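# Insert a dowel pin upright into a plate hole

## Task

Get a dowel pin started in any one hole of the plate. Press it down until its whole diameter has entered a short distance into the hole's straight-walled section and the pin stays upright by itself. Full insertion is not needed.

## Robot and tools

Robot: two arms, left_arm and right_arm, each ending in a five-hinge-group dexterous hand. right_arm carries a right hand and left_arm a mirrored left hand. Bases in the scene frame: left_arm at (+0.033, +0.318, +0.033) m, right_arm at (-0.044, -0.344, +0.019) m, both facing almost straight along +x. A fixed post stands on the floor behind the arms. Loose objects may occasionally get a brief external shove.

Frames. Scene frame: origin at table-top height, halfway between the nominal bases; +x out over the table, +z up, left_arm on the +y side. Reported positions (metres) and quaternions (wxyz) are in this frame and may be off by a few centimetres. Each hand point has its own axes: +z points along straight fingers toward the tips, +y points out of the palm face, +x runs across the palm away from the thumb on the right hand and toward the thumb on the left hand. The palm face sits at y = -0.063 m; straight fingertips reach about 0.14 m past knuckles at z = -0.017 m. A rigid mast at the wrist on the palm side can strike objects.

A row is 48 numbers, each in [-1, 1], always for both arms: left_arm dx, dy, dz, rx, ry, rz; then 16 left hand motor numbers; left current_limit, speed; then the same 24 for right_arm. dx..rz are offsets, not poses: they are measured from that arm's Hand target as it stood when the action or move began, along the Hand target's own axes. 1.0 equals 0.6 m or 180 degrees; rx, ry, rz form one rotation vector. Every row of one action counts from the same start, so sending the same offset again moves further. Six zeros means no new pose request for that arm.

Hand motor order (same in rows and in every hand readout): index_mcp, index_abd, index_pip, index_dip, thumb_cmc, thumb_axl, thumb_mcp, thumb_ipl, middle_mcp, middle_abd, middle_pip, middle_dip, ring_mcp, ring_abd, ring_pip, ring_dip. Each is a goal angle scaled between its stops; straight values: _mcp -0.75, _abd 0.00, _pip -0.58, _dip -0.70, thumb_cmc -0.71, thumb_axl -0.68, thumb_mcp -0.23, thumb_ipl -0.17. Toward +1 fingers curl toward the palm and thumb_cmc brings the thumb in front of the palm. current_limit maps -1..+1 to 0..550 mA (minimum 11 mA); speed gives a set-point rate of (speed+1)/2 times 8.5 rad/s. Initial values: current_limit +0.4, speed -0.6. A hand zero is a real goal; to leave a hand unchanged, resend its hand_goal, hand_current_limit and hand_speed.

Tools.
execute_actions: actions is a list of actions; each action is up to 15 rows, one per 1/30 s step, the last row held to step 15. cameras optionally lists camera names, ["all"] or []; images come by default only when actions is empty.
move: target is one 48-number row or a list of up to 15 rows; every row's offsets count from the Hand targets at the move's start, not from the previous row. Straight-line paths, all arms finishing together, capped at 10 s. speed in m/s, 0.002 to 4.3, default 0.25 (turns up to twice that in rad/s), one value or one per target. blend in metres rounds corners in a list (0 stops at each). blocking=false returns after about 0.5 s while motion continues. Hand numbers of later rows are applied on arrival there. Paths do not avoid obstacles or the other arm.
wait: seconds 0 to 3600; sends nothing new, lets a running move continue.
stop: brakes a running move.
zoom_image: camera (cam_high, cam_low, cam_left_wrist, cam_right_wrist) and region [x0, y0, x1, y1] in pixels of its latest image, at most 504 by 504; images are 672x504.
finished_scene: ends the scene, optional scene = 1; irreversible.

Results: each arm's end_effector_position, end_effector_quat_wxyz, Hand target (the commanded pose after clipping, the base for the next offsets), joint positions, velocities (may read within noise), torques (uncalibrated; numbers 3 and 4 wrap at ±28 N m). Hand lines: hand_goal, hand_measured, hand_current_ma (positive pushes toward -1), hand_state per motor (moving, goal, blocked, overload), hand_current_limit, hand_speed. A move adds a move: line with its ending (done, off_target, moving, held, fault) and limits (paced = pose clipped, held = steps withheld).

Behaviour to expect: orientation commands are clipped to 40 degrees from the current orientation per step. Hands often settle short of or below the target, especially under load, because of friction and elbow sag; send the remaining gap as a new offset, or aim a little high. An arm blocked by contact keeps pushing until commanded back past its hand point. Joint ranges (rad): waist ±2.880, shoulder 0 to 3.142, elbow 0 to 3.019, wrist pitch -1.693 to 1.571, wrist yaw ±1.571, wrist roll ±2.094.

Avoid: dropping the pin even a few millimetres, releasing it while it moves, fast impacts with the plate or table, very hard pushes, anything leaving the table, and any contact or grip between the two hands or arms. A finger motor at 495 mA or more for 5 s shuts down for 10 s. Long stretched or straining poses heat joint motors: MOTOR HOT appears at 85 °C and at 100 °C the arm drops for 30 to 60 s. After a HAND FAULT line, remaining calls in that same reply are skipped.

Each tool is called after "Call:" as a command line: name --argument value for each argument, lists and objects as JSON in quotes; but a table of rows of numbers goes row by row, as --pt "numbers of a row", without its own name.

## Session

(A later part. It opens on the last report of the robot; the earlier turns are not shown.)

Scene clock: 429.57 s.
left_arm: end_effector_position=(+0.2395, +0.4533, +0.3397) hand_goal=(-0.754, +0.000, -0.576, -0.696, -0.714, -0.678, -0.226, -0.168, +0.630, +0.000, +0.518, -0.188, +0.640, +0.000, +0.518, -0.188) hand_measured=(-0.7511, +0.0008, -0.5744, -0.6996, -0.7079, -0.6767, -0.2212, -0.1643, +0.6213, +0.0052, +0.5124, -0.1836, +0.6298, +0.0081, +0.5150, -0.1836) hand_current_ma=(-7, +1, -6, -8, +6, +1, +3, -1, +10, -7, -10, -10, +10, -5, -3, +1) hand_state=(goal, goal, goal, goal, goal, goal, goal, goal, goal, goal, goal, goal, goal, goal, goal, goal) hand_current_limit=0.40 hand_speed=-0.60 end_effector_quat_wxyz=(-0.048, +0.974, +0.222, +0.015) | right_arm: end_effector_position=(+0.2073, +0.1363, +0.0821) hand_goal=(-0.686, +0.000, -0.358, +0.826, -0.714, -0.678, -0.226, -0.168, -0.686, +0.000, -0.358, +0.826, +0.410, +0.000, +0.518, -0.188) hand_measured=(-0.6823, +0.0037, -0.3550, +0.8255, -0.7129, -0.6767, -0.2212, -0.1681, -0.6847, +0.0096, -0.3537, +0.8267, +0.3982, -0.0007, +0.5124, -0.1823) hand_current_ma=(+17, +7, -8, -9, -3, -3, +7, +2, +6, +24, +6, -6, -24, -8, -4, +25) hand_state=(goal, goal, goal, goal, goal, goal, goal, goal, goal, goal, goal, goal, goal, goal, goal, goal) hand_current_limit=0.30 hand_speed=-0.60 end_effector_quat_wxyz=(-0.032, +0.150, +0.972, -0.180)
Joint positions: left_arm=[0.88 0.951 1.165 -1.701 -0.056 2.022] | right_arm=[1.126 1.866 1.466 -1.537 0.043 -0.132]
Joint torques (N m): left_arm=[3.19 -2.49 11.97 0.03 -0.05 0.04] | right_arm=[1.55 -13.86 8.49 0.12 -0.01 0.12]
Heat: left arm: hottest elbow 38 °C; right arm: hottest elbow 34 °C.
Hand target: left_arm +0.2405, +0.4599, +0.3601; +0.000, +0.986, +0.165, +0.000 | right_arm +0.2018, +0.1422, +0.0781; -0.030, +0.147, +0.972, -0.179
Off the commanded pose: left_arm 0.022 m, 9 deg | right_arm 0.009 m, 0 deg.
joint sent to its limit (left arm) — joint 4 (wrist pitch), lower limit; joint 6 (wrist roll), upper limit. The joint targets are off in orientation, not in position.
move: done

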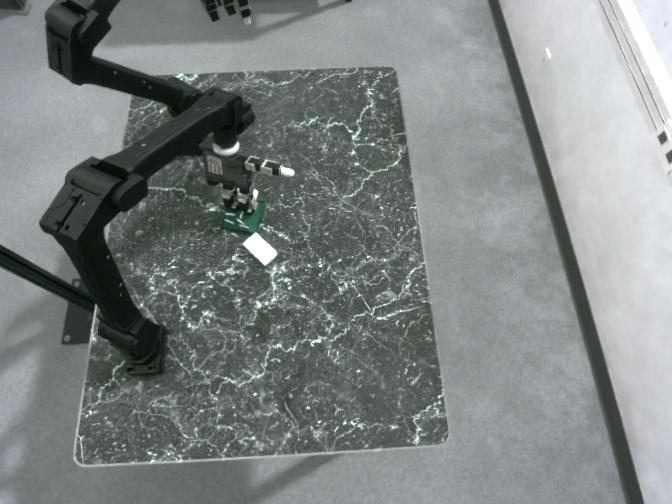

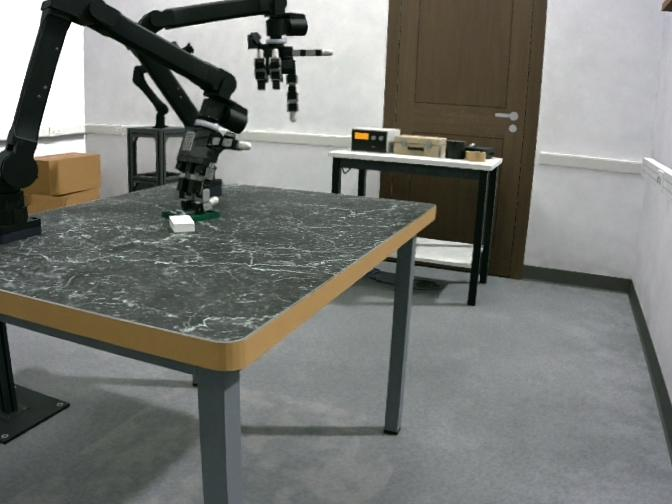

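Call:
move --target '[0,0,0,0,0,0,-0.754,0,-0.576,-0.696,-0.714,-0.678,-0.226,-0.168,0.63,0,0.518,-0.188,0.64,0,0.518,-0.188,0.4,-0.6,0.0038,0.0035,0.0212,0,0,0,-0.685,0.0,-0.358,0.826,-0.714,-0.678,-0.226,-0.168,-0.685,0.0,-0.358,0.826,0.41,0,0.518,-0.188,0.3,-0.6]' --speed 0.02 --cameras '["cam_high","cam_low"]'

Call:
zoom_image --camera "cam_high" --region '[226, 190, 264, 228]'

Call:
zoom_image --camera "cam_low" --region '[182, 190, 226, 225]'

Scene clock: 430.90 s.
left_arm: end_effector_position=(+0.2395, +0.4533, +0.3397) hand_goal=(-0.754, +0.000, -0.576, -0.696, -0.714, -0.678, -0.226, -0.168, +0.630, +0.000, +0.518, -0.188, +0.640, +0.000, +0.518, -0.188) hand_measured=(-0.7511, +0.0008, -0.5731, -0.6996, -0.7079, -0.6777, -0.2222, -0.1643, +0.6213, +0.0052, +0.5124, -0.1836, +0.6298, +0.0066, +0.5137, -0.1823) hand_current_ma=(-9, +5, -2, -1, -5, +4, +9, -2, +10, +0, -17, -3, +8, -8, +2, -4) hand_state=(goal, goal, goal, goal, goal, goal, goal, goal, goal, goal, goal, goal, goal, goal, goal, goal) hand_current_limit=0.40 hand_speed=-0.60 end_effector_quat_wxyz=(-0.048, +0.974, +0.222, +0.015) | right_arm: end_effector_position=(+0.2051, +0.1362, +0.0745) hand_goal=(-0.686, +0.000, -0.358, +0.826, -0.714, -0.678, -0.226, -0.168, -0.686, +0.000, -0.358, +0.826, +0.410, +0.000, +0.518, -0.188) hand_measured=(-0.6823, +0.0052, -0.3550, +0.8255, -0.7117, -0.6777, -0.2212, -0.1672, -0.6908, +0.0081, -0.3614, +0.8267, +0.3982, -0.0007, +0.5124, -0.1823) hand_current_ma=(+16, -3, -8, -5, -7, -14, +8, -8, -1, +12, -6, -11, -20, -13, -11, +23) hand_state=(goal, goal, goal, goal, goal, goal, goal, goal, goal, goal, goal, goal, goal, goal, goal, goal) hand_current_limit=0.30 hand_speed=-0.60 end_effector_quat_wxyz=(-0.030, +0.150, +0.972, -0.176)
Joint positions: left_arm=[0.88 0.951 1.165 -1.701 -0.056 2.022] | right_arm=[1.13 1.866 1.445 -1.507 0.042 -0.129]
Joint torques (N m): left_arm=[3.02 -2.37 12 0.01 -0.04 0.05] | right_arm=[1.32 -13.57 8.01 0.29 0.04 0.12]
Heat: left arm: hottest elbow 38 °C; right arm: hottest elbow 34 °C.
Hand target: left_arm +0.2405, +0.4599, +0.3601; +0.000, +0.986, +0.165, +0.000 | right_arm +0.1986, +0.1405, +0.0655; -0.030, +0.147, +0.972, -0.178
Off the commanded pose: left_arm 0.022 m, 9 deg | right_arm 0.012 m, 0 deg.
joint sent to its limit (left arm) — joint 4 (wrist pitch), lower limit; joint 6 (wrist roll), upper limit. The joint targets are off in orientation, not in position.
move: off_target (right_arm)

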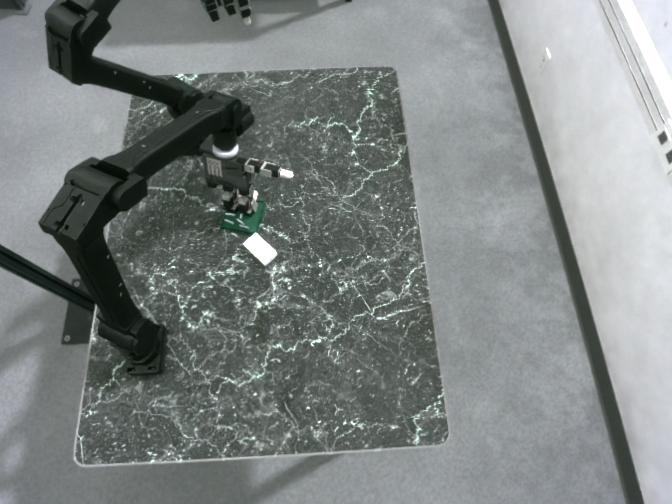

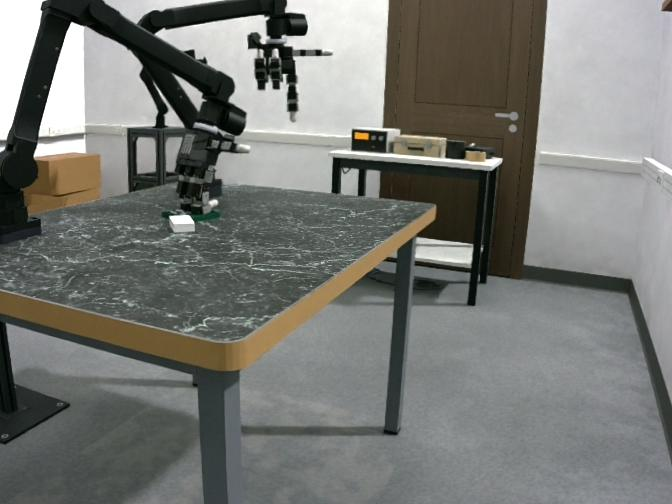

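Scaled by 13.263 from the camera's image (finer frame: 960x720).

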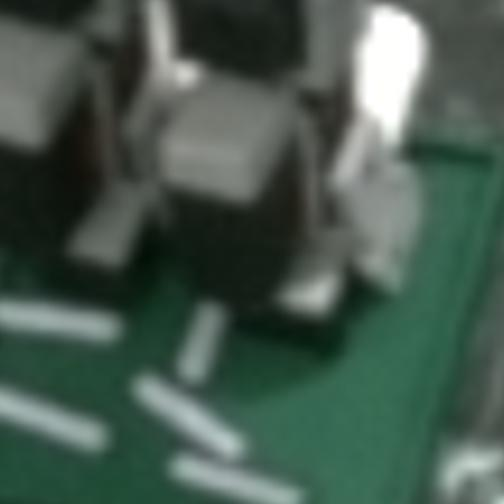

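Scaled by 11.455 from the camera's image (finer frame: 960x720).

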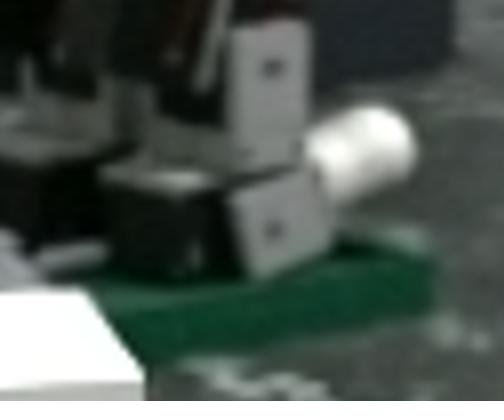

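Call:
zoom_image --camera "cam_low" --region '[160, 190, 206, 226]'

Call:
zoom_image --camera "cam_high" --region '[218, 194, 246, 222]'

Scaled by 10.957 from the camera's image (finer frame: 960x720).

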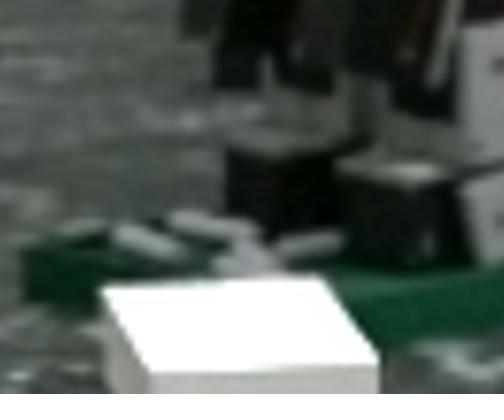

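Scaled by 18.000 from the camera's image (finer frame: 960x720).

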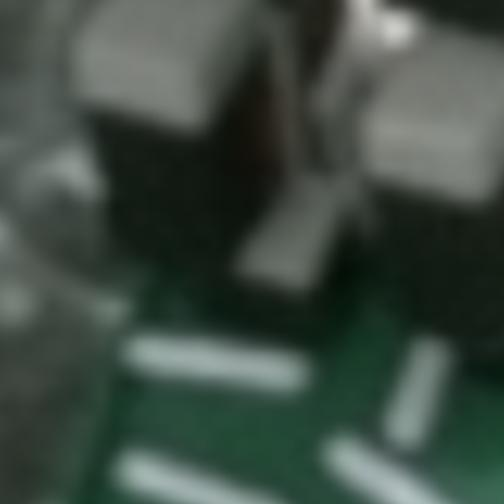

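Call:
move --pt "0 0 0 0 0 0 -0.754 0 -0.576 -0.696 -0.714 -0.678 -0.226 -0.168 0.63 0 0.518 -0.188 0.64 0 0.518 -0.188 0.4 -0.6 0.0004 -0.0207 -0.0544 0 0 0 -0.685 0.0 -0.358 0.826 -0.714 -0.678 -0.226 -0.168 -0.685 0.0 -0.358 0.826 0.41 0 0.518 -0.188 0.3 -0.6" --pt "0 0 0 0 0 0 -0.754 0 -0.576 -0.696 -0.714 -0.678 -0.226 -0.168 0.63 0 0.518 -0.188 0.64 0 0.518 -0.188 0.4 -0.6 0 -0.009 -0.0588 0 0 0 -0.685 0.0 -0.358 0.826 -0.714 -0.678 -0.226 -0.168 -0.685 0.0 -0.358 0.826 0.41 0 0.518 -0.188 0.3 -0.6" --pt "0 0 0 0 0 0 -0.754 0 -0.576 -0.696 -0.714 -0.678 -0.226 -0.168 0.63 0 0.518 -0.188 0.64 0 0.518 -0.188 0.4 -0.6 0 0.0128 -0.0013 0 0 0 -0.685 0.0 -0.358 0.826 -0.714 -0.678 -0.226 -0.168 -0.685 0.0 -0.358 0.826 0.41 0 0.518 -0.188 0.3 -0.6" --speed 0.03 --cameras '["cam_high","cam_low"]'

Call:
zoom_image --camera "cam_high" --region '[218, 190, 256, 228]'

Call:
zoom_image --camera "cam_low" --region '[160, 185, 220, 230]'

Scene clock: 435.67 s.
left_arm: end_effector_position=(+0.2395, +0.4533, +0.3397) hand_goal=(-0.754, +0.000, -0.576, -0.696, -0.714, -0.678, -0.226, -0.168, +0.630, +0.000, +0.518, -0.188, +0.640, +0.000, +0.518, -0.188) hand_measured=(-0.7511, +0.0023, -0.5744, -0.6996, -0.7092, -0.6777, -0.2212, -0.1643, +0.6213, +0.0052, +0.5124, -0.1836, +0.6298, +0.0066, +0.5150, -0.1836) hand_current_ma=(-6, +6, -4, -13, +1, -2, +9, -3, +3, +9, -6, +0, +11, -6, -5, -12) hand_state=(goal, goal, goal, goal, goal, goal, goal, goal, goal, goal, goal, goal, goal, goal, goal, goal) hand_current_limit=0.40 hand_speed=-0.60 end_effector_quat_wxyz=(-0.048, +0.974, +0.222, +0.015) | right_arm: end_effector_position=(+0.2070, +0.1424, +0.0747) hand_goal=(-0.686, +0.000, -0.358, +0.826, -0.714, -0.678, -0.226, -0.168, -0.686, +0.000, -0.358, +0.826, +0.410, +0.000, +0.518, -0.188) hand_measured=(-0.6811, +0.0037, -0.3563, +0.8255, -0.7129, -0.6777, -0.2212, -0.1672, -0.6871, +0.0081, -0.3576, +0.8255, +0.3982, -0.0007, +0.5137, -0.1823) hand_current_ma=(+14, +6, -9, -3, -2, -5, +14, -9, +3, +12, +15, -5, -15, -10, -4, +18) hand_state=(goal, goal, goal, goal, goal, goal, goal, goal, goal, goal, goal, goal, goal, goal, goal, goal) hand_current_limit=0.30 hand_speed=-0.60 end_effector_quat_wxyz=(-0.030, +0.150, +0.972, -0.175)
Joint positions: left_arm=[0.88 0.951 1.165 -1.701 -0.056 2.022] | right_arm=[1.132 1.88 1.466 -1.513 0.041 -0.127]
Joint torques (N m): left_arm=[3.08 -2.37 11.99 0.02 -0.05 0.05] | right_arm=[0.97 -13.63 8.16 0.18 -0.01 0.13]
Heat: left arm: hottest elbow 38 °C; right arm: hottest elbow 33 °C.
Hand target: left_arm +0.2405, +0.4599, +0.3601; +0.000, +0.986, +0.165, +0.000 | right_arm +0.2009, +0.1476, +0.0633; -0.030, +0.147, +0.972, -0.179
Off the commanded pose: left_arm 0.022 m, 9 deg | right_arm 0.014 m, 0 deg.
joint sent to its limit (left arm) — joint 4 (wrist pitch), lower limit; joint 6 (wrist roll), upper limit. The joint targets are off in orientation, not in position.
move: off_target (right_arm)

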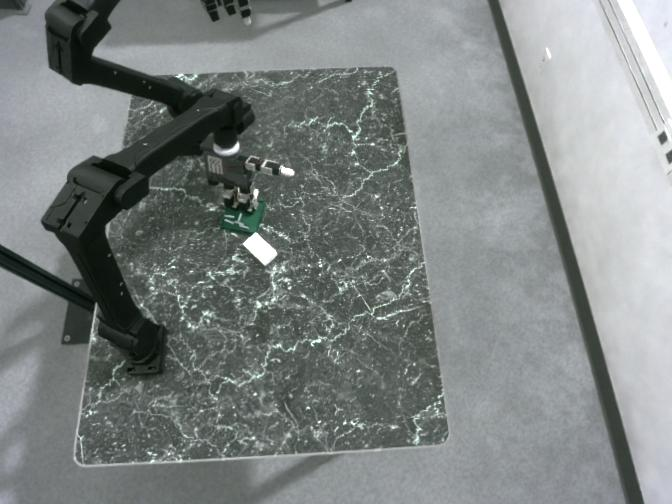

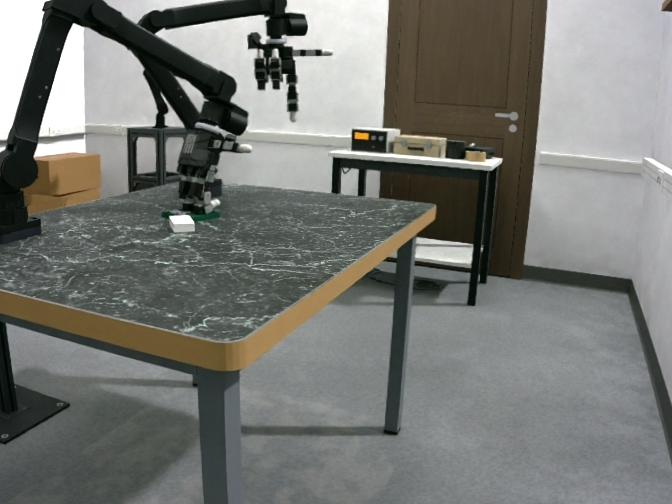

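Scaled by 13.263 from the camera's image (finer frame: 960x720).

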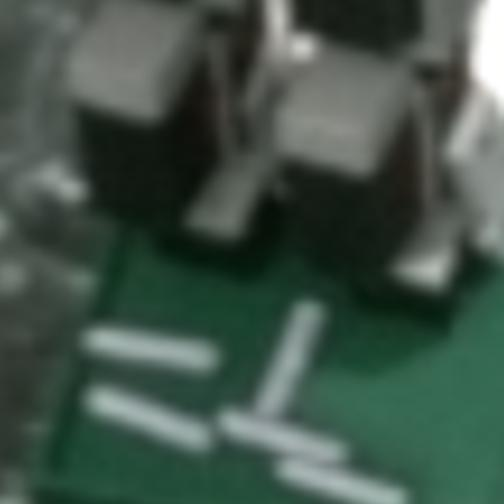

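Scaled by 8.400 from the camera's image (finer frame: 960x720).

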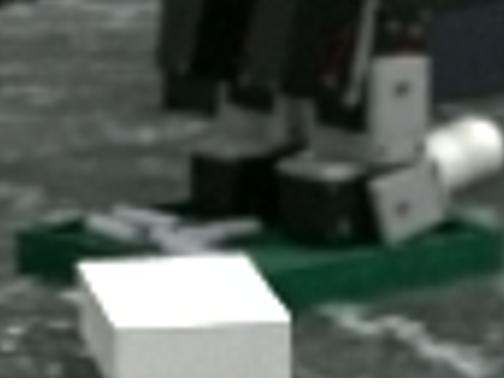

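Call:
move --pt "0 0 0 0 0 0 -0.754 0 -0.576 -0.696 -0.714 -0.678 -0.226 -0.168 0.63 0 0.518 -0.188 0.64 0 0.518 -0.188 0.4 -0.6 0.0005 -0.0276 -0.0726 0 0 0 -0.685 0.0 -0.358 0.826 -0.714 -0.678 -0.226 -0.168 -0.685 0.0 -0.358 0.826 0.4 0 0.518 -0.188 0.3 -0.6" --pt "0 0 0 0 0 0 -0.754 0 -0.576 -0.696 -0.714 -0.678 -0.226 -0.168 0.63 0 0.518 -0.188 0.64 0 0.518 -0.188 0.4 -0.6 -0.0407 -0.0417 -0.0675 0 0.0093 0.0244 -0.685 0.0 -0.358 0.826 -0.714 -0.678 -0.226 -0.168 -0.685 0.0 -0.358 0.826 0.4 0 0.518 -0.188 0.3 -0.6" --pt "0 0 0 0 0 0 -0.754 0 -0.576 -0.696 -0.714 -0.678 -0.226 -0.168 0.63 0 0.518 -0.188 0.64 0 0.518 -0.188 0.4 -0.6 -0.041 -0.0298 -0.0363 0 0.0093 0.0244 -0.685 0.0 -0.358 0.826 -0.714 -0.678 -0.226 -0.168 -0.685 0.0 -0.358 0.826 0.4 0 0.518 -0.188 0.3 -0.6" --speed 0.04 --cameras '["cam_high","cam_low"]'

Call:
zoom_image --camera "cam_high" --region '[222, 190, 260, 228]'

Call:
zoom_image --camera "cam_low" --region '[165, 180, 225, 225]'

Scene clock: 440.70 s.
left_arm: end_effector_position=(+0.2395, +0.4533, +0.3397) hand_goal=(-0.754, +0.000, -0.576, -0.696, -0.714, -0.678, -0.226, -0.168, +0.630, +0.000, +0.518, -0.188, +0.640, +0.000, +0.518, -0.188) hand_measured=(-0.7511, +0.0023, -0.5731, -0.6996, -0.7092, -0.6777, -0.2212, -0.1643, +0.6213, +0.0052, +0.5124, -0.1836, +0.6298, +0.0066, +0.5150, -0.1836) hand_current_ma=(-4, +12, -6, +0, +2, +2, +6, +1, +8, +5, -17, -5, +8, -7, -2, -5) hand_state=(goal, goal, goal, goal, goal, goal, goal, goal, goal, goal, goal, goal, goal, goal, goal, goal) hand_current_limit=0.40 hand_speed=-0.60 end_effector_quat_wxyz=(-0.048, +0.974, +0.222, +0.015) | right_arm: end_effector_position=(+0.2145, +0.1329, +0.0904) hand_goal=(-0.686, +0.000, -0.358, +0.826, -0.714, -0.678, -0.226, -0.168, -0.686, +0.000, -0.358, +0.826, +0.400, +0.000, +0.518, -0.188) hand_measured=(-0.6823, +0.0052, -0.3576, +0.8255, -0.7117, -0.6777, -0.2212, -0.1681, -0.6823, +0.0081, -0.3550, +0.8267, +0.3886, -0.0007, +0.5124, -0.1823) hand_current_ma=(+13, +1, -12, -9, -8, -4, +11, -14, +15, +17, +5, -6, -20, -12, -18, +11) hand_state=(goal, goal, goal, goal, goal, goal, goal, goal, goal, goal, goal, goal, goal, goal, goal, goal) hand_current_limit=0.30 hand_speed=-0.60 end_effector_quat_wxyz=(-0.037, +0.176, +0.966, -0.183)
Joint positions: left_arm=[0.88 0.951 1.165 -1.701 -0.056 2.022] | right_arm=[1.114 1.865 1.488 -1.568 0.028 -0.093]
Joint torques (N m): left_arm=[3.14 -2.37 11.97 0.02 -0.05 0.04] | right_arm=[-0.38 -14.62 8.21 -0.03 -0.04 0.11]
Heat: left arm: hottest elbow 39 °C; right arm: hottest elbow 33 °C.
Hand target: left_arm +0.2405, +0.4599, +0.3601; +0.000, +0.986, +0.165, +0.000 | right_arm +0.2219, +0.1317, +0.0900; -0.037, +0.187, +0.965, -0.177
Off the commanded pose: left_arm 0.022 m, 9 deg | right_arm 0.007 m, 1 deg.
joint sent to its limit (left arm) — joint 4 (wrist pitch), lower limit; joint 6 (wrist roll), upper limit. The joint targets are off in orientation, not in position.
move: done

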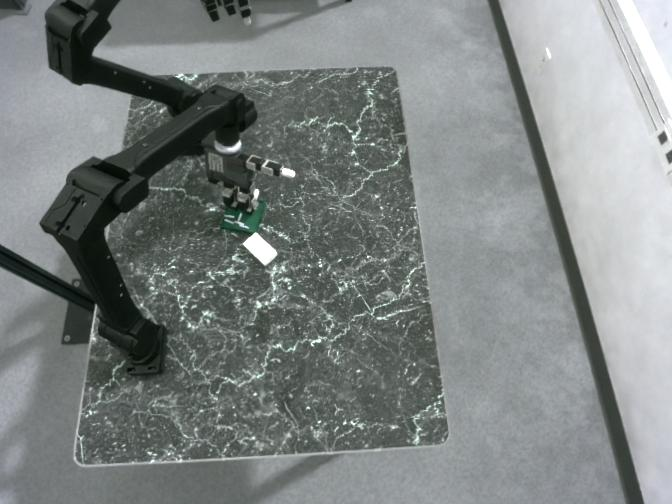

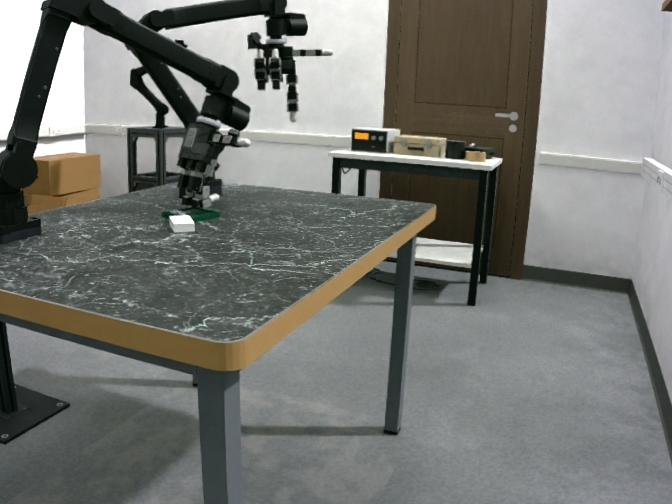

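Scaled by 13.263 from the camera's image (finer frame: 960x720).

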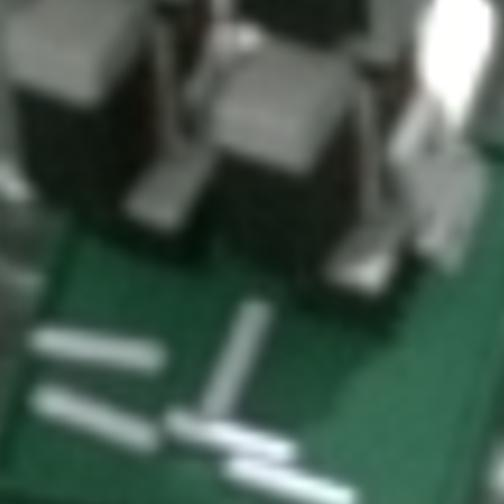

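Scaled by 8.400 from the camera's image (finer frame: 960x720).

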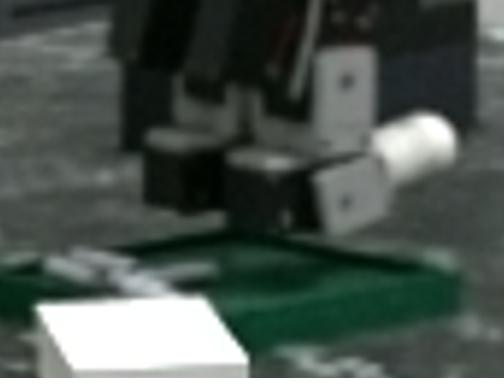

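Call:
move --target '[0,0,0,0,0,0,-0.754,0,-0.576,-0.696,-0.714,-0.678,-0.226,-0.168,0.63,0,0.518,-0.188,0.64,0,0.518,-0.188,0.4,-0.6,0.0285,0.0014,-0.0063,0,0,0,-0.685,0.0,-0.358,0.826,-0.714,-0.678,-0.226,-0.168,-0.685,0.0,-0.358,0.826,0.4,0,0.518,-0.188,0.3,-0.6]' --speed 0.04 --cameras '["cam_high"]'

Call:
zoom_image --camera "cam_high" --region '[222, 190, 260, 228]'

Scene clock: 442.33 s.
left_arm: end_effector_position=(+0.2395, +0.4533, +0.3397) hand_goal=(-0.754, +0.000, -0.576, -0.696, -0.714, -0.678, -0.226, -0.168, +0.630, +0.000, +0.518, -0.188, +0.640, +0.000, +0.518, -0.188) hand_measured=(-0.7511, +0.0023, -0.5731, -0.6996, -0.7079, -0.6767, -0.2212, -0.1643, +0.6213, +0.0052, +0.5124, -0.1836, +0.6298, +0.0066, +0.5150, -0.1823) hand_current_ma=(-10, +6, -5, -5, +1, +0, +5, +1, +1, +5, -9, -6, +4, +2, +0, -5) hand_state=(goal, goal, goal, goal, goal, goal, goal, goal, goal, goal, goal, goal, goal, goal, goal, goal) hand_current_limit=0.40 hand_speed=-0.60 end_effector_quat_wxyz=(-0.048, +0.974, +0.222, +0.015) | right_arm: end_effector_position=(+0.2118, +0.1337, +0.0905) hand_goal=(-0.686, +0.000, -0.358, +0.826, -0.714, -0.678, -0.226, -0.168, -0.686, +0.000, -0.358, +0.826, +0.400, +0.000, +0.518, -0.188) hand_measured=(-0.6823, +0.0052, -0.3563, +0.8255, -0.7117, -0.6767, -0.2212, -0.1672, -0.6835, +0.0066, -0.3550, +0.8267, +0.3886, -0.0007, +0.5124, -0.1823) hand_current_ma=(+23, +7, -6, -8, -6, -7, +15, -4, +8, +20, +13, -11, -18, -10, -11, +23) hand_state=(goal, goal, goal, goal, goal, goal, goal, goal, goal, goal, goal, goal, goal, goal, goal, goal) hand_current_limit=0.30 hand_speed=-0.60 end_effector_quat_wxyz=(-0.040, +0.189, +0.964, -0.182)
Joint positions: left_arm=[0.88 0.951 1.165 -1.701 -0.056 2.022] | right_arm=[1.12 1.865 1.488 -1.568 0.016 -0.063]
Joint torques (N m): left_arm=[3.14 -2.32 11.97 0.05 -0.05 0.05] | right_arm=[1.26 -14.33 8.99 -0.16 -0.02 0.11]
Heat: left arm: hottest elbow 39 °C; right arm: hottest elbow 33 °C.
Hand target: left_arm +0.2405, +0.4599, +0.3601; +0.000, +0.986, +0.165, +0.000 | right_arm +0.2067, +0.1401, +0.0933; -0.037, +0.187, +0.966, -0.177
Off the commanded pose: left_arm 0.022 m, 9 deg | right_arm 0.009 m, 1 deg.
joint sent to its limit (left arm) — joint 4 (wrist pitch), lower limit; joint 6 (wrist roll), upper limit. The joint targets are off in orientation, not in position.
move: done

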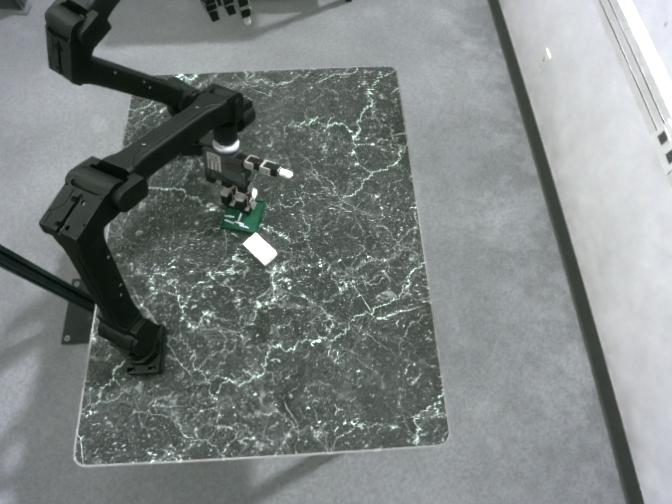

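Scaled by 13.263 from the camera's image (finer frame: 960x720).

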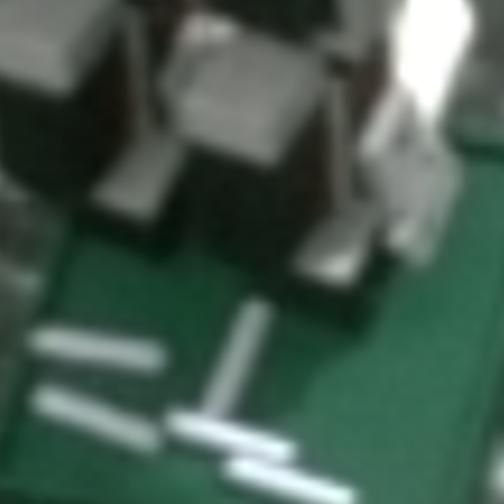

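Call:
zoom_image --camera "cam_high" --region '[224, 196, 252, 224]'

Scaled by 18.000 from the camera's image (finer frame: 960x720).

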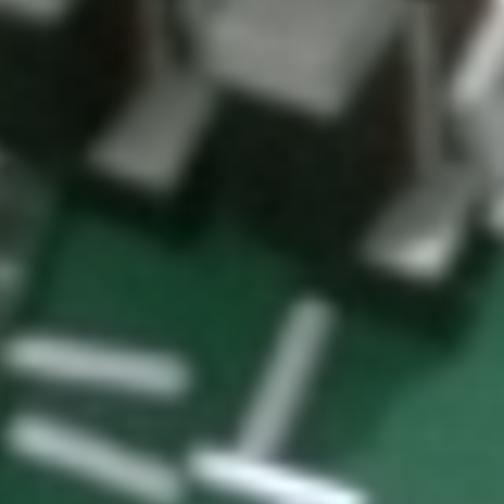

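Call:
move --pt "0 0 0 0 0 0 -0.754 0 -0.576 -0.696 -0.714 -0.678 -0.226 -0.168 0.63 0 0.518 -0.188 0.64 0 0.518 -0.188 0.4 -0.6 0 0 0 0 0 0 -0.685 -0.045 -0.358 0.826 -0.714 -0.678 -0.226 -0.168 -0.685 -0.045 -0.358 0.826 0.4 0 0.518 -0.188 0.3 -0.6" --pt "0 0 0 0 0 0 -0.754 0 -0.576 -0.696 -0.714 -0.678 -0.226 -0.168 0.63 0 0.518 -0.188 0.64 0 0.518 -0.188 0.4 -0.6 0.0008 0.0058 0.0385 0 0 0 -0.685 -0.045 -0.358 0.826 -0.714 -0.678 -0.226 -0.168 -0.685 -0.045 -0.358 0.826 0.4 0 0.518 -0.188 0.3 -0.6" --speed 0.03 --cameras '["cam_high","cam_low"]'

Call:
zoom_image --camera "cam_high" --region '[224, 198, 252, 226]'

Call:
zoom_image --camera "cam_low" --region '[165, 180, 225, 225]'

Scene clock: 444.97 s.
left_arm: end_effector_position=(+0.2395, +0.4533, +0.3397) hand_goal=(-0.754, +0.000, -0.576, -0.696, -0.714, -0.678, -0.226, -0.168, +0.630, +0.000, +0.518, -0.188, +0.640, +0.000, +0.518, -0.188) hand_measured=(-0.7511, +0.0008, -0.5731, -0.6996, -0.7092, -0.6767, -0.2212, -0.1643, +0.6213, +0.0052, +0.5124, -0.1836, +0.6310, +0.0081, +0.5150, -0.1823) hand_current_ma=(-5, +2, -7, -1, -8, +0, +9, +1, +9, +7, -11, -2, +4, -2, +1, -5) hand_state=(goal, goal, goal, goal, goal, goal, goal, goal, goal, goal, goal, goal, goal, goal, goal, goal) hand_current_limit=0.40 hand_speed=-0.60 end_effector_quat_wxyz=(-0.048, +0.974, +0.222, +0.015) | right_arm: end_effector_position=(+0.2099, +0.1301, +0.0756) hand_goal=(-0.686, -0.046, -0.358, +0.826, -0.714, -0.678, -0.226, -0.168, -0.686, -0.046, -0.358, +0.826, +0.400, +0.000, +0.518, -0.188) hand_measured=(-0.6823, -0.0402, -0.3563, +0.8255, -0.7104, -0.6777, -0.2203, -0.1681, -0.6823, -0.0388, -0.3550, +0.8255, +0.3886, -0.0007, +0.5124, -0.1811) hand_current_ma=(+14, +7, -9, -9, -2, -1, +6, -8, +15, +18, +8, -13, -17, -7, -15, +25) hand_state=(goal, goal, goal, goal, goal, goal, goal, goal, goal, goal, goal, goal, goal, goal, goal, goal) hand_current_limit=0.30 hand_speed=-0.60 end_effector_quat_wxyz=(-0.039, +0.190, +0.965, -0.178)
Joint positions: left_arm=[0.88 0.951 1.165 -1.701 -0.056 2.022] | right_arm=[1.12 1.865 1.446 -1.518 0.016 -0.062]
Joint torques (N m): left_arm=[3.14 -2.32 11.99 0.02 -0.04 0.04] | right_arm=[1.61 -13.33 8.31 0.05 0.01 0.13]
Heat: left arm: hottest elbow 39 °C; right arm: hottest elbow 33 °C.
Hand target: left_arm +0.2405, +0.4599, +0.3601; +0.000, +0.986, +0.165, +0.000 | right_arm +0.2045, +0.1357, +0.0705; -0.038, +0.187, +0.965, -0.177
Off the commanded pose: left_arm 0.022 m, 9 deg | right_arm 0.009 m, 0 deg.
joint sent to its limit (left arm) — joint 4 (wrist pitch), lower limit; joint 6 (wrist roll), upper limit. The joint targets are off in orientation, not in position.
move: done

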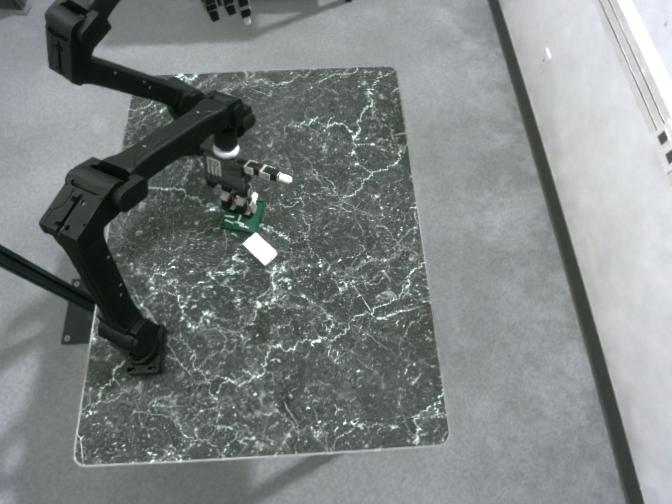

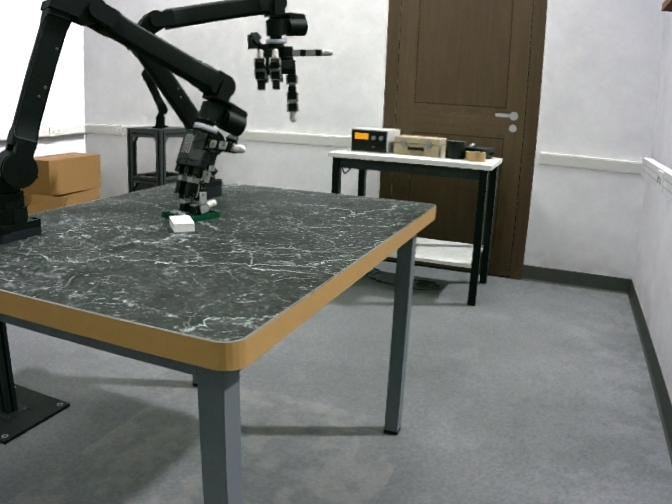

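Scaled by 18.000 from the camera's image (finer frame: 960x720).

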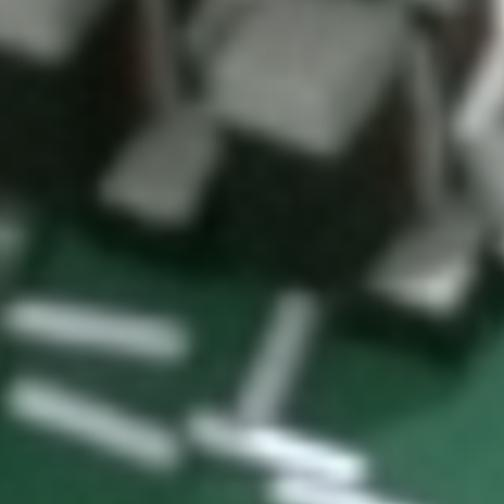

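Scaled by 8.400 from the camera's image (finer frame: 960x720).

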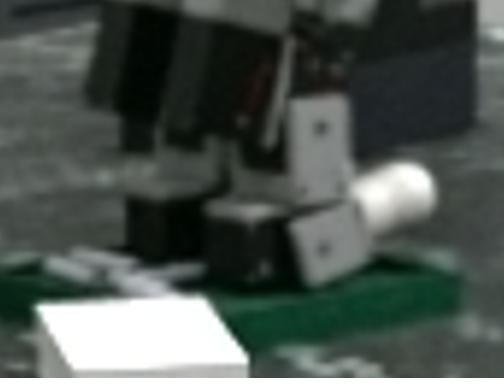

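Call:
move --pt "0 0 0 0 0 0 -0.754 0 -0.576 -0.696 -0.714 -0.678 -0.226 -0.168 0.63 0 0.518 -0.188 0.64 0 0.518 -0.188 0.4 -0.6 0 0 0 0 0 0 -0.685 -0.075 -0.358 0.826 -0.714 -0.678 -0.226 -0.168 -0.685 -0.075 -0.358 0.826 0.4 0 0.518 -0.188 0.3 -0.8" --pt "0 0 0 0 0 0 -0.754 0 -0.576 -0.696 -0.714 -0.678 -0.226 -0.168 0.63 0 0.518 -0.188 0.64 0 0.518 -0.188 0.4 -0.6 0 -0.0156 0.0059 0 0 0 -0.685 -0.075 -0.358 0.826 -0.714 -0.678 -0.226 -0.168 -0.685 -0.075 -0.358 0.826 0.4 0 0.518 -0.188 0.3 -0.8" --speed 0.02 --cameras '["cam_high","cam_low"]'

Call:
zoom_image --camera "cam_high" --region '[224, 198, 252, 226]'

Call:
zoom_image --camera "cam_low" --region '[165, 190, 205, 220]'

Scene clock: 446.90 s.
left_arm: end_effector_position=(+0.2395, +0.4533, +0.3397) hand_goal=(-0.754, +0.000, -0.576, -0.696, -0.714, -0.678, -0.226, -0.168, +0.630, +0.000, +0.518, -0.188, +0.640, +0.000, +0.518, -0.188) hand_measured=(-0.7511, +0.0023, -0.5731, -0.6996, -0.7092, -0.6777, -0.2212, -0.1643, +0.6213, +0.0052, +0.5124, -0.1836, +0.6298, +0.0066, +0.5150, -0.1836) hand_current_ma=(-7, +4, -14, -9, +4, +0, +5, -5, +4, -4, -9, -10, +11, -3, +4, -11) hand_state=(goal, goal, goal, goal, goal, goal, goal, goal, goal, goal, goal, goal, goal, goal, goal, goal) hand_current_limit=0.40 hand_speed=-0.60 end_effector_quat_wxyz=(-0.048, +0.974, +0.222, +0.015) | right_arm: end_effector_position=(+0.2073, +0.1249, +0.0749) hand_goal=(-0.686, -0.076, -0.358, +0.826, -0.714, -0.678, -0.226, -0.168, -0.686, -0.076, -0.358, +0.826, +0.400, +0.000, +0.518, -0.188) hand_measured=(-0.6835, -0.0666, -0.3563, +0.8255, -0.7117, -0.6777, -0.2212, -0.1681, -0.6775, -0.0651, -0.3550, +0.8255, +0.3886, -0.0007, +0.5124, -0.1811) hand_current_ma=(+15, +6, -9, +4, -2, -4, +11, -10, +25, +28, +4, -9, -22, +1, -15, +21) hand_state=(goal, goal, goal, goal, goal, goal, goal, goal, goal, goal, goal, goal, goal, goal, goal, goal) hand_current_limit=0.30 hand_speed=-0.80 end_effector_quat_wxyz=(-0.039, +0.190, +0.965, -0.178)
Joint positions: left_arm=[0.88 0.951 1.165 -1.701 -0.056 2.022] | right_arm=[1.12 1.851 1.424 -1.509 0.016 -0.062]
Joint torques (N m): left_arm=[3.08 -2.43 12 -0.01 -0.05 0.04] | right_arm=[1.38 -14.15 7.02 0.13 0.02 0.11]
Heat: left arm: hottest elbow 39 °C; right arm: hottest elbow 33 °C.
Hand target: left_arm +0.2405, +0.4599, +0.3601; +0.000, +0.986, +0.165, +0.000 | right_arm +0.2007, +0.1264, +0.0706; -0.037, +0.187, +0.966, -0.177
Off the commanded pose: left_arm 0.022 m, 9 deg | right_arm 0.008 m, 0 deg.
joint sent to its limit (left arm) — joint 4 (wrist pitch), lower limit; joint 6 (wrist roll), upper limit. The joint targets are off in orientation, not in position.
move: done

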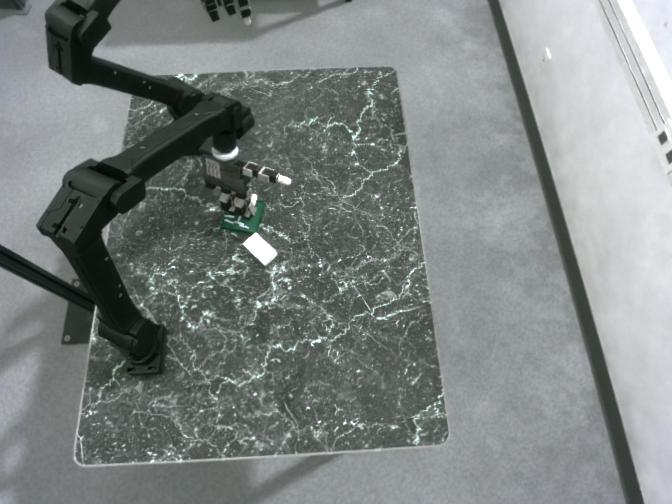

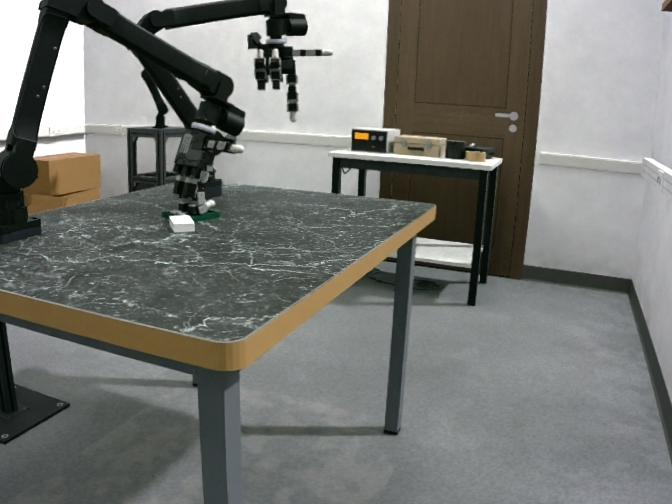

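Scaled by 18.000 from the camera's image (finer frame: 960x720).

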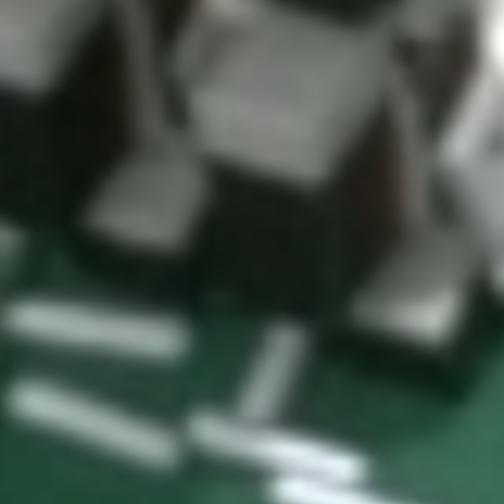

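Scaled by 12.600 from the camera's image (finer frame: 960x720).

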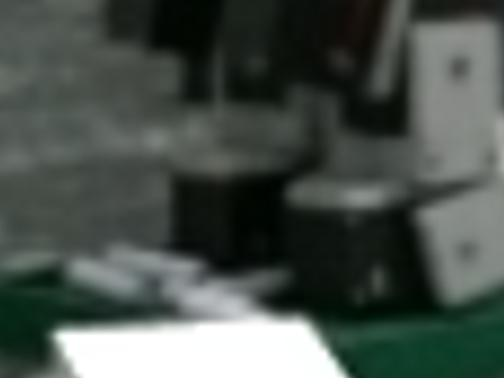

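Call:
move --pt "0 0 0 0 0 0 -0.754 0 -0.576 -0.696 -0.714 -0.678 -0.226 -0.168 0.63 0 0.518 -0.188 0.64 0 0.518 -0.188 0.4 -0.6 0 0 0 0 0 0 -0.685 -0.03 -0.358 0.826 -0.714 -0.678 -0.226 -0.168 -0.685 -0.11 -0.358 0.826 0.4 0 0.518 -0.188 0.3 -0.9" --pt "0 0 0 0 0 0 -0.754 0 -0.576 -0.696 -0.714 -0.678 -0.226 -0.168 0.63 0 0.518 -0.188 0.64 0 0.518 -0.188 0.4 -0.6 0 0 0 0 0 0 -0.685 0.03 -0.358 0.826 -0.714 -0.678 -0.226 -0.168 -0.685 -0.16 -0.358 0.826 0.4 0 0.518 -0.188 0.3 -0.9" --speed 0.02 --cameras '["cam_high","cam_low"]'

Call:
zoom_image --camera "cam_high" --region '[224, 198, 252, 226]'

Call:
zoom_image --camera "cam_low" --region '[165, 190, 205, 220]'

Scene clock: 448.20 s.
left_arm: end_effector_position=(+0.2395, +0.4533, +0.3397) hand_goal=(-0.754, +0.000, -0.576, -0.696, -0.714, -0.678, -0.226, -0.168, +0.630, +0.000, +0.518, -0.188, +0.640, +0.000, +0.518, -0.188) hand_measured=(-0.7511, +0.0008, -0.5731, -0.6996, -0.7092, -0.6767, -0.2212, -0.1643, +0.6213, +0.0052, +0.5124, -0.1836, +0.6298, +0.0066, +0.5137, -0.1836) hand_current_ma=(-4, +4, -16, -5, +3, +0, +5, +5, +10, +6, -12, -4, -1, -7, +0, -2) hand_state=(goal, goal, goal, goal, goal, goal, goal, goal, goal, goal, goal, goal, goal, goal, goal, goal) hand_current_limit=0.40 hand_speed=-0.60 end_effector_quat_wxyz=(-0.048, +0.974, +0.222, +0.015) | right_arm: end_effector_position=(+0.2065, +0.1254, +0.0750) hand_goal=(-0.686, +0.030, -0.358, +0.826, -0.714, -0.678, -0.226, -0.168, -0.686, -0.160, -0.358, +0.826, +0.400, +0.000, +0.518, -0.188) hand_measured=(-0.6823, +0.0228, -0.3550, +0.8267, -0.7117, -0.6777, -0.2222, -0.1681, -0.6787, -0.0900, -0.3550, +0.8255, +0.3886, -0.0007, +0.5124, -0.1823) hand_current_ma=(+18, -12, -5, -8, -2, -4, +17, -9, +21, +97, +11, -7, -24, -8, -10, +20) hand_state=(goal, goal, goal, goal, goal, goal, goal, goal, goal, blocked, goal, goal, goal, goal, goal, goal) hand_current_limit=0.30 hand_speed=-0.90 end_effector_quat_wxyz=(-0.040, +0.189, +0.965, -0.177)
Joint positions: left_arm=[0.88 0.951 1.165 -1.701 -0.056 2.022] | right_arm=[1.121 1.851 1.424 -1.509 0.014 -0.062]
Joint torques (N m): left_arm=[3.08 -2.32 11.97 0.02 -0.04 0.04] | right_arm=[1.38 -14.04 7.08 0.24 0.09 0.1]
Heat: left arm: hottest elbow 39 °C; right arm: hottest elbow 33 °C.
Hand target: left_arm +0.2405, +0.4599, +0.3601; +0.000, +0.986, +0.165, +0.000 | right_arm +0.2005, +0.1265, +0.0705; -0.038, +0.187, +0.966, -0.177
Off the commanded pose: left_arm 0.022 m, 9 deg | right_arm 0.007 m, 0 deg.
joint sent to its limit (left arm) — joint 4 (wrist pitch), lower limit; joint 6 (wrist roll), upper limit. The joint targets are off in orientation, not in position.
move: done

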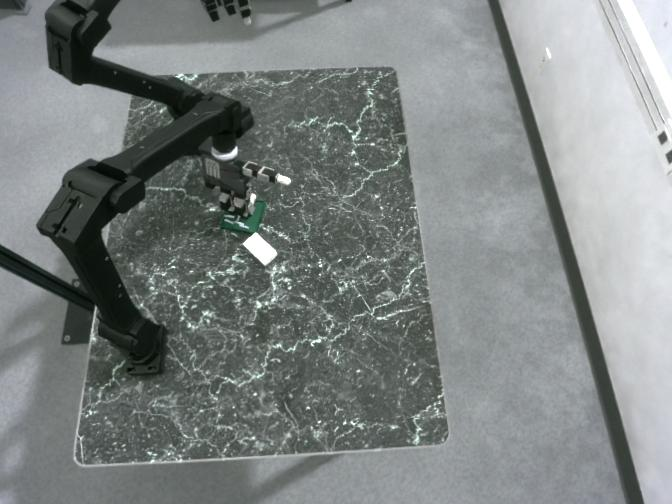

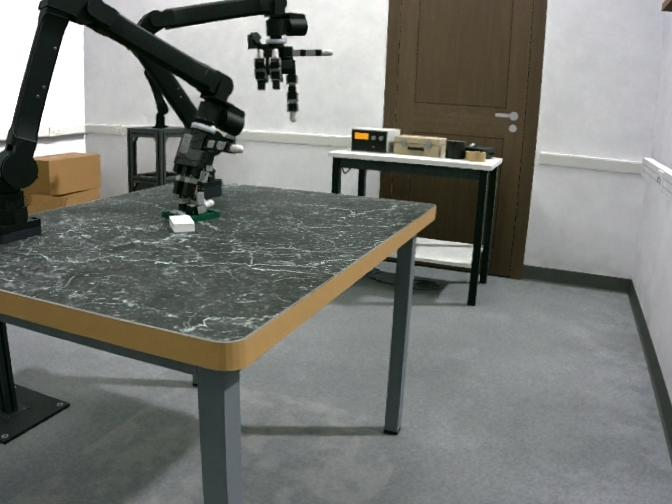

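Scaled by 18.000 from the camera's image (finer frame: 960x720).

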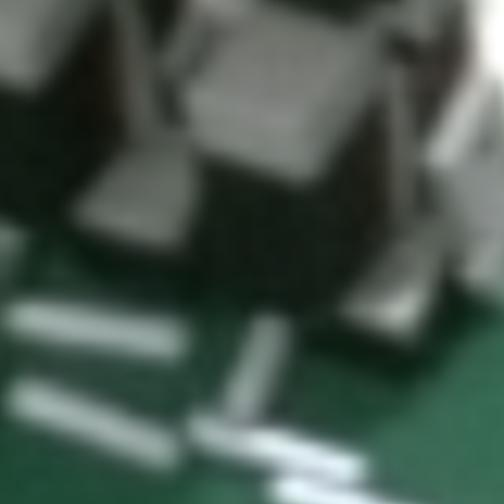

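Scaled by 12.600 from the camera's image (finer frame: 960x720).

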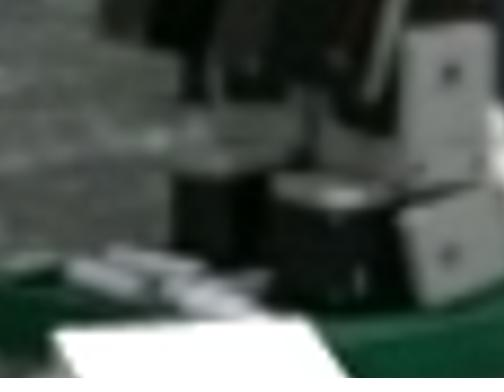

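Call:
move --pt "0 0 0 0 0 0 -0.754 0 -0.576 -0.696 -0.714 -0.678 -0.226 -0.168 0.63 0 0.518 -0.188 0.64 0 0.518 -0.188 0.4 -0.6 0 -0.0044 -0.0117 0 0 0 -0.685 0.03 -0.358 0.826 -0.714 -0.678 -0.226 -0.168 -0.685 -0.16 -0.358 0.826 0.4 0 0.518 -0.188 0.3 -0.9" --pt "0 0 0 0 0 0 -0.754 0 -0.576 -0.696 -0.714 -0.678 -0.226 -0.168 0.63 0 0.518 -0.188 0.64 0 0.518 -0.188 0.4 -0.6 0 -0.0044 -0.0117 0 0 0 -0.685 0.07 -0.358 0.826 -0.714 -0.678 -0.226 -0.168 -0.685 -0.2 -0.358 0.826 0.4 0 0.518 -0.188 0.3 -0.9" --speed 0.02 --cameras '["cam_high","cam_low"]'

Call:
zoom_image --camera "cam_high" --region '[224, 198, 252, 226]'

Call:
zoom_image --camera "cam_low" --region '[165, 190, 205, 220]'

Scene clock: 449.63 s.
left_arm: end_effector_position=(+0.2395, +0.4533, +0.3397) hand_goal=(-0.754, +0.000, -0.576, -0.696, -0.714, -0.678, -0.226, -0.168, +0.630, +0.000, +0.518, -0.188, +0.640, +0.000, +0.518, -0.188) hand_measured=(-0.7511, +0.0008, -0.5731, -0.6996, -0.7092, -0.6777, -0.2212, -0.1643, +0.6213, +0.0052, +0.5124, -0.1849, +0.6298, +0.0081, +0.5150, -0.1836) hand_current_ma=(-3, +6, -3, -3, +6, -1, +6, +0, +12, +2, -1, +3, +9, -9, +2, -2) hand_state=(goal, goal, goal, goal, goal, goal, goal, goal, goal, goal, goal, goal, goal, goal, goal, goal) hand_current_limit=0.40 hand_speed=-0.60 end_effector_quat_wxyz=(-0.048, +0.974, +0.222, +0.015) | right_arm: end_effector_position=(+0.2064, +0.1255, +0.0756) hand_goal=(-0.686, +0.070, -0.358, +0.826, -0.714, -0.678, -0.226, -0.168, -0.686, -0.200, -0.358, +0.826, +0.400, +0.000, +0.518, -0.188) hand_measured=(-0.6835, +0.0535, -0.3576, +0.8255, -0.7129, -0.6777, -0.2212, -0.1681, -0.6859, -0.1223, -0.3550, +0.8255, +0.3898, -0.0007, +0.5124, -0.1823) hand_current_ma=(+22, -21, -11, -7, -1, -3, +15, -12, +10, +105, +10, -11, -20, -2, -15, +18) hand_state=(goal, goal, goal, goal, goal, goal, goal, goal, goal, blocked, goal, goal, goal, goal, goal, goal) hand_current_limit=0.30 hand_speed=-0.90 end_effector_quat_wxyz=(-0.040, +0.189, +0.965, -0.177)
Joint positions: left_arm=[0.88 0.951 1.165 -1.701 -0.056 2.022] | right_arm=[1.121 1.85 1.424 -1.509 0.013 -0.062]
Joint torques (N m): left_arm=[3.08 -2.37 12.01 0.01 -0.06 0.05] | right_arm=[1.49 -14.45 8.05 -0.35 0.09 0.09]
Heat: left arm: hottest elbow 39 °C; right arm: hottest elbow 33 °C.
Hand target: left_arm +0.2405, +0.4599, +0.3601; +0.000, +0.986, +0.165, +0.000 | right_arm +0.2006, +0.1265, +0.0781; -0.038, +0.187, +0.966, -0.177
Off the commanded pose: left_arm 0.022 m, 9 deg | right_arm 0.006 m, 0 deg.
joint sent to its limit (left arm) — joint 4 (wrist pitch), lower limit; joint 6 (wrist roll), upper limit. The joint targets are off in orientation, not in position.
move: done

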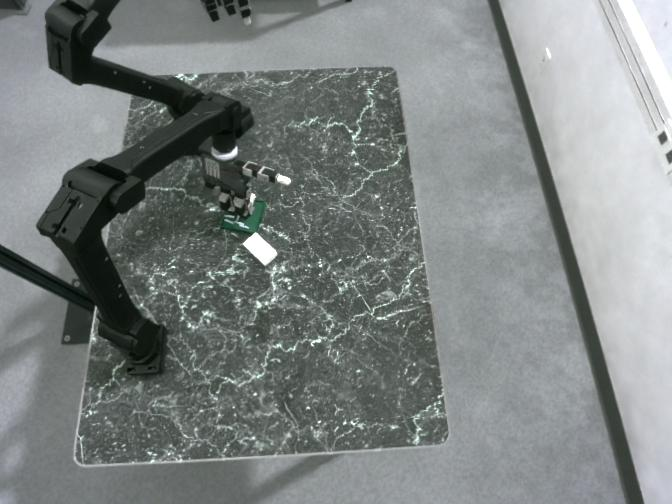

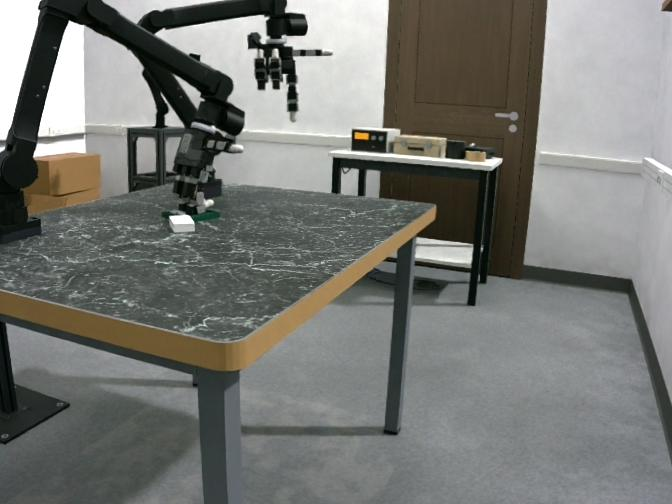

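Scaled by 18.000 from the camera's image (finer frame: 960x720).

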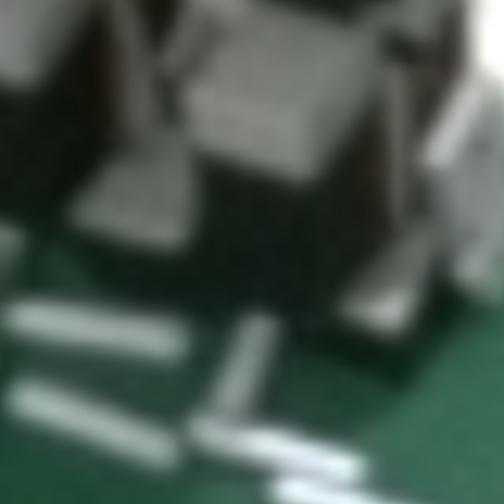

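Scaled by 12.600 from the camera's image (finer frame: 960x720).

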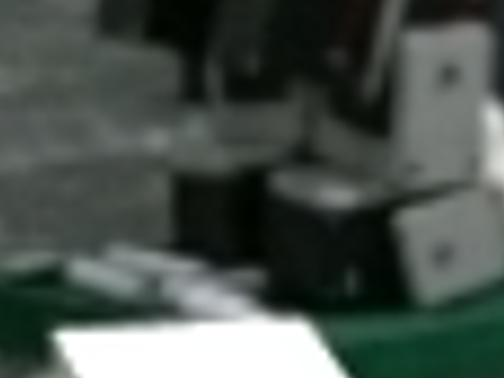

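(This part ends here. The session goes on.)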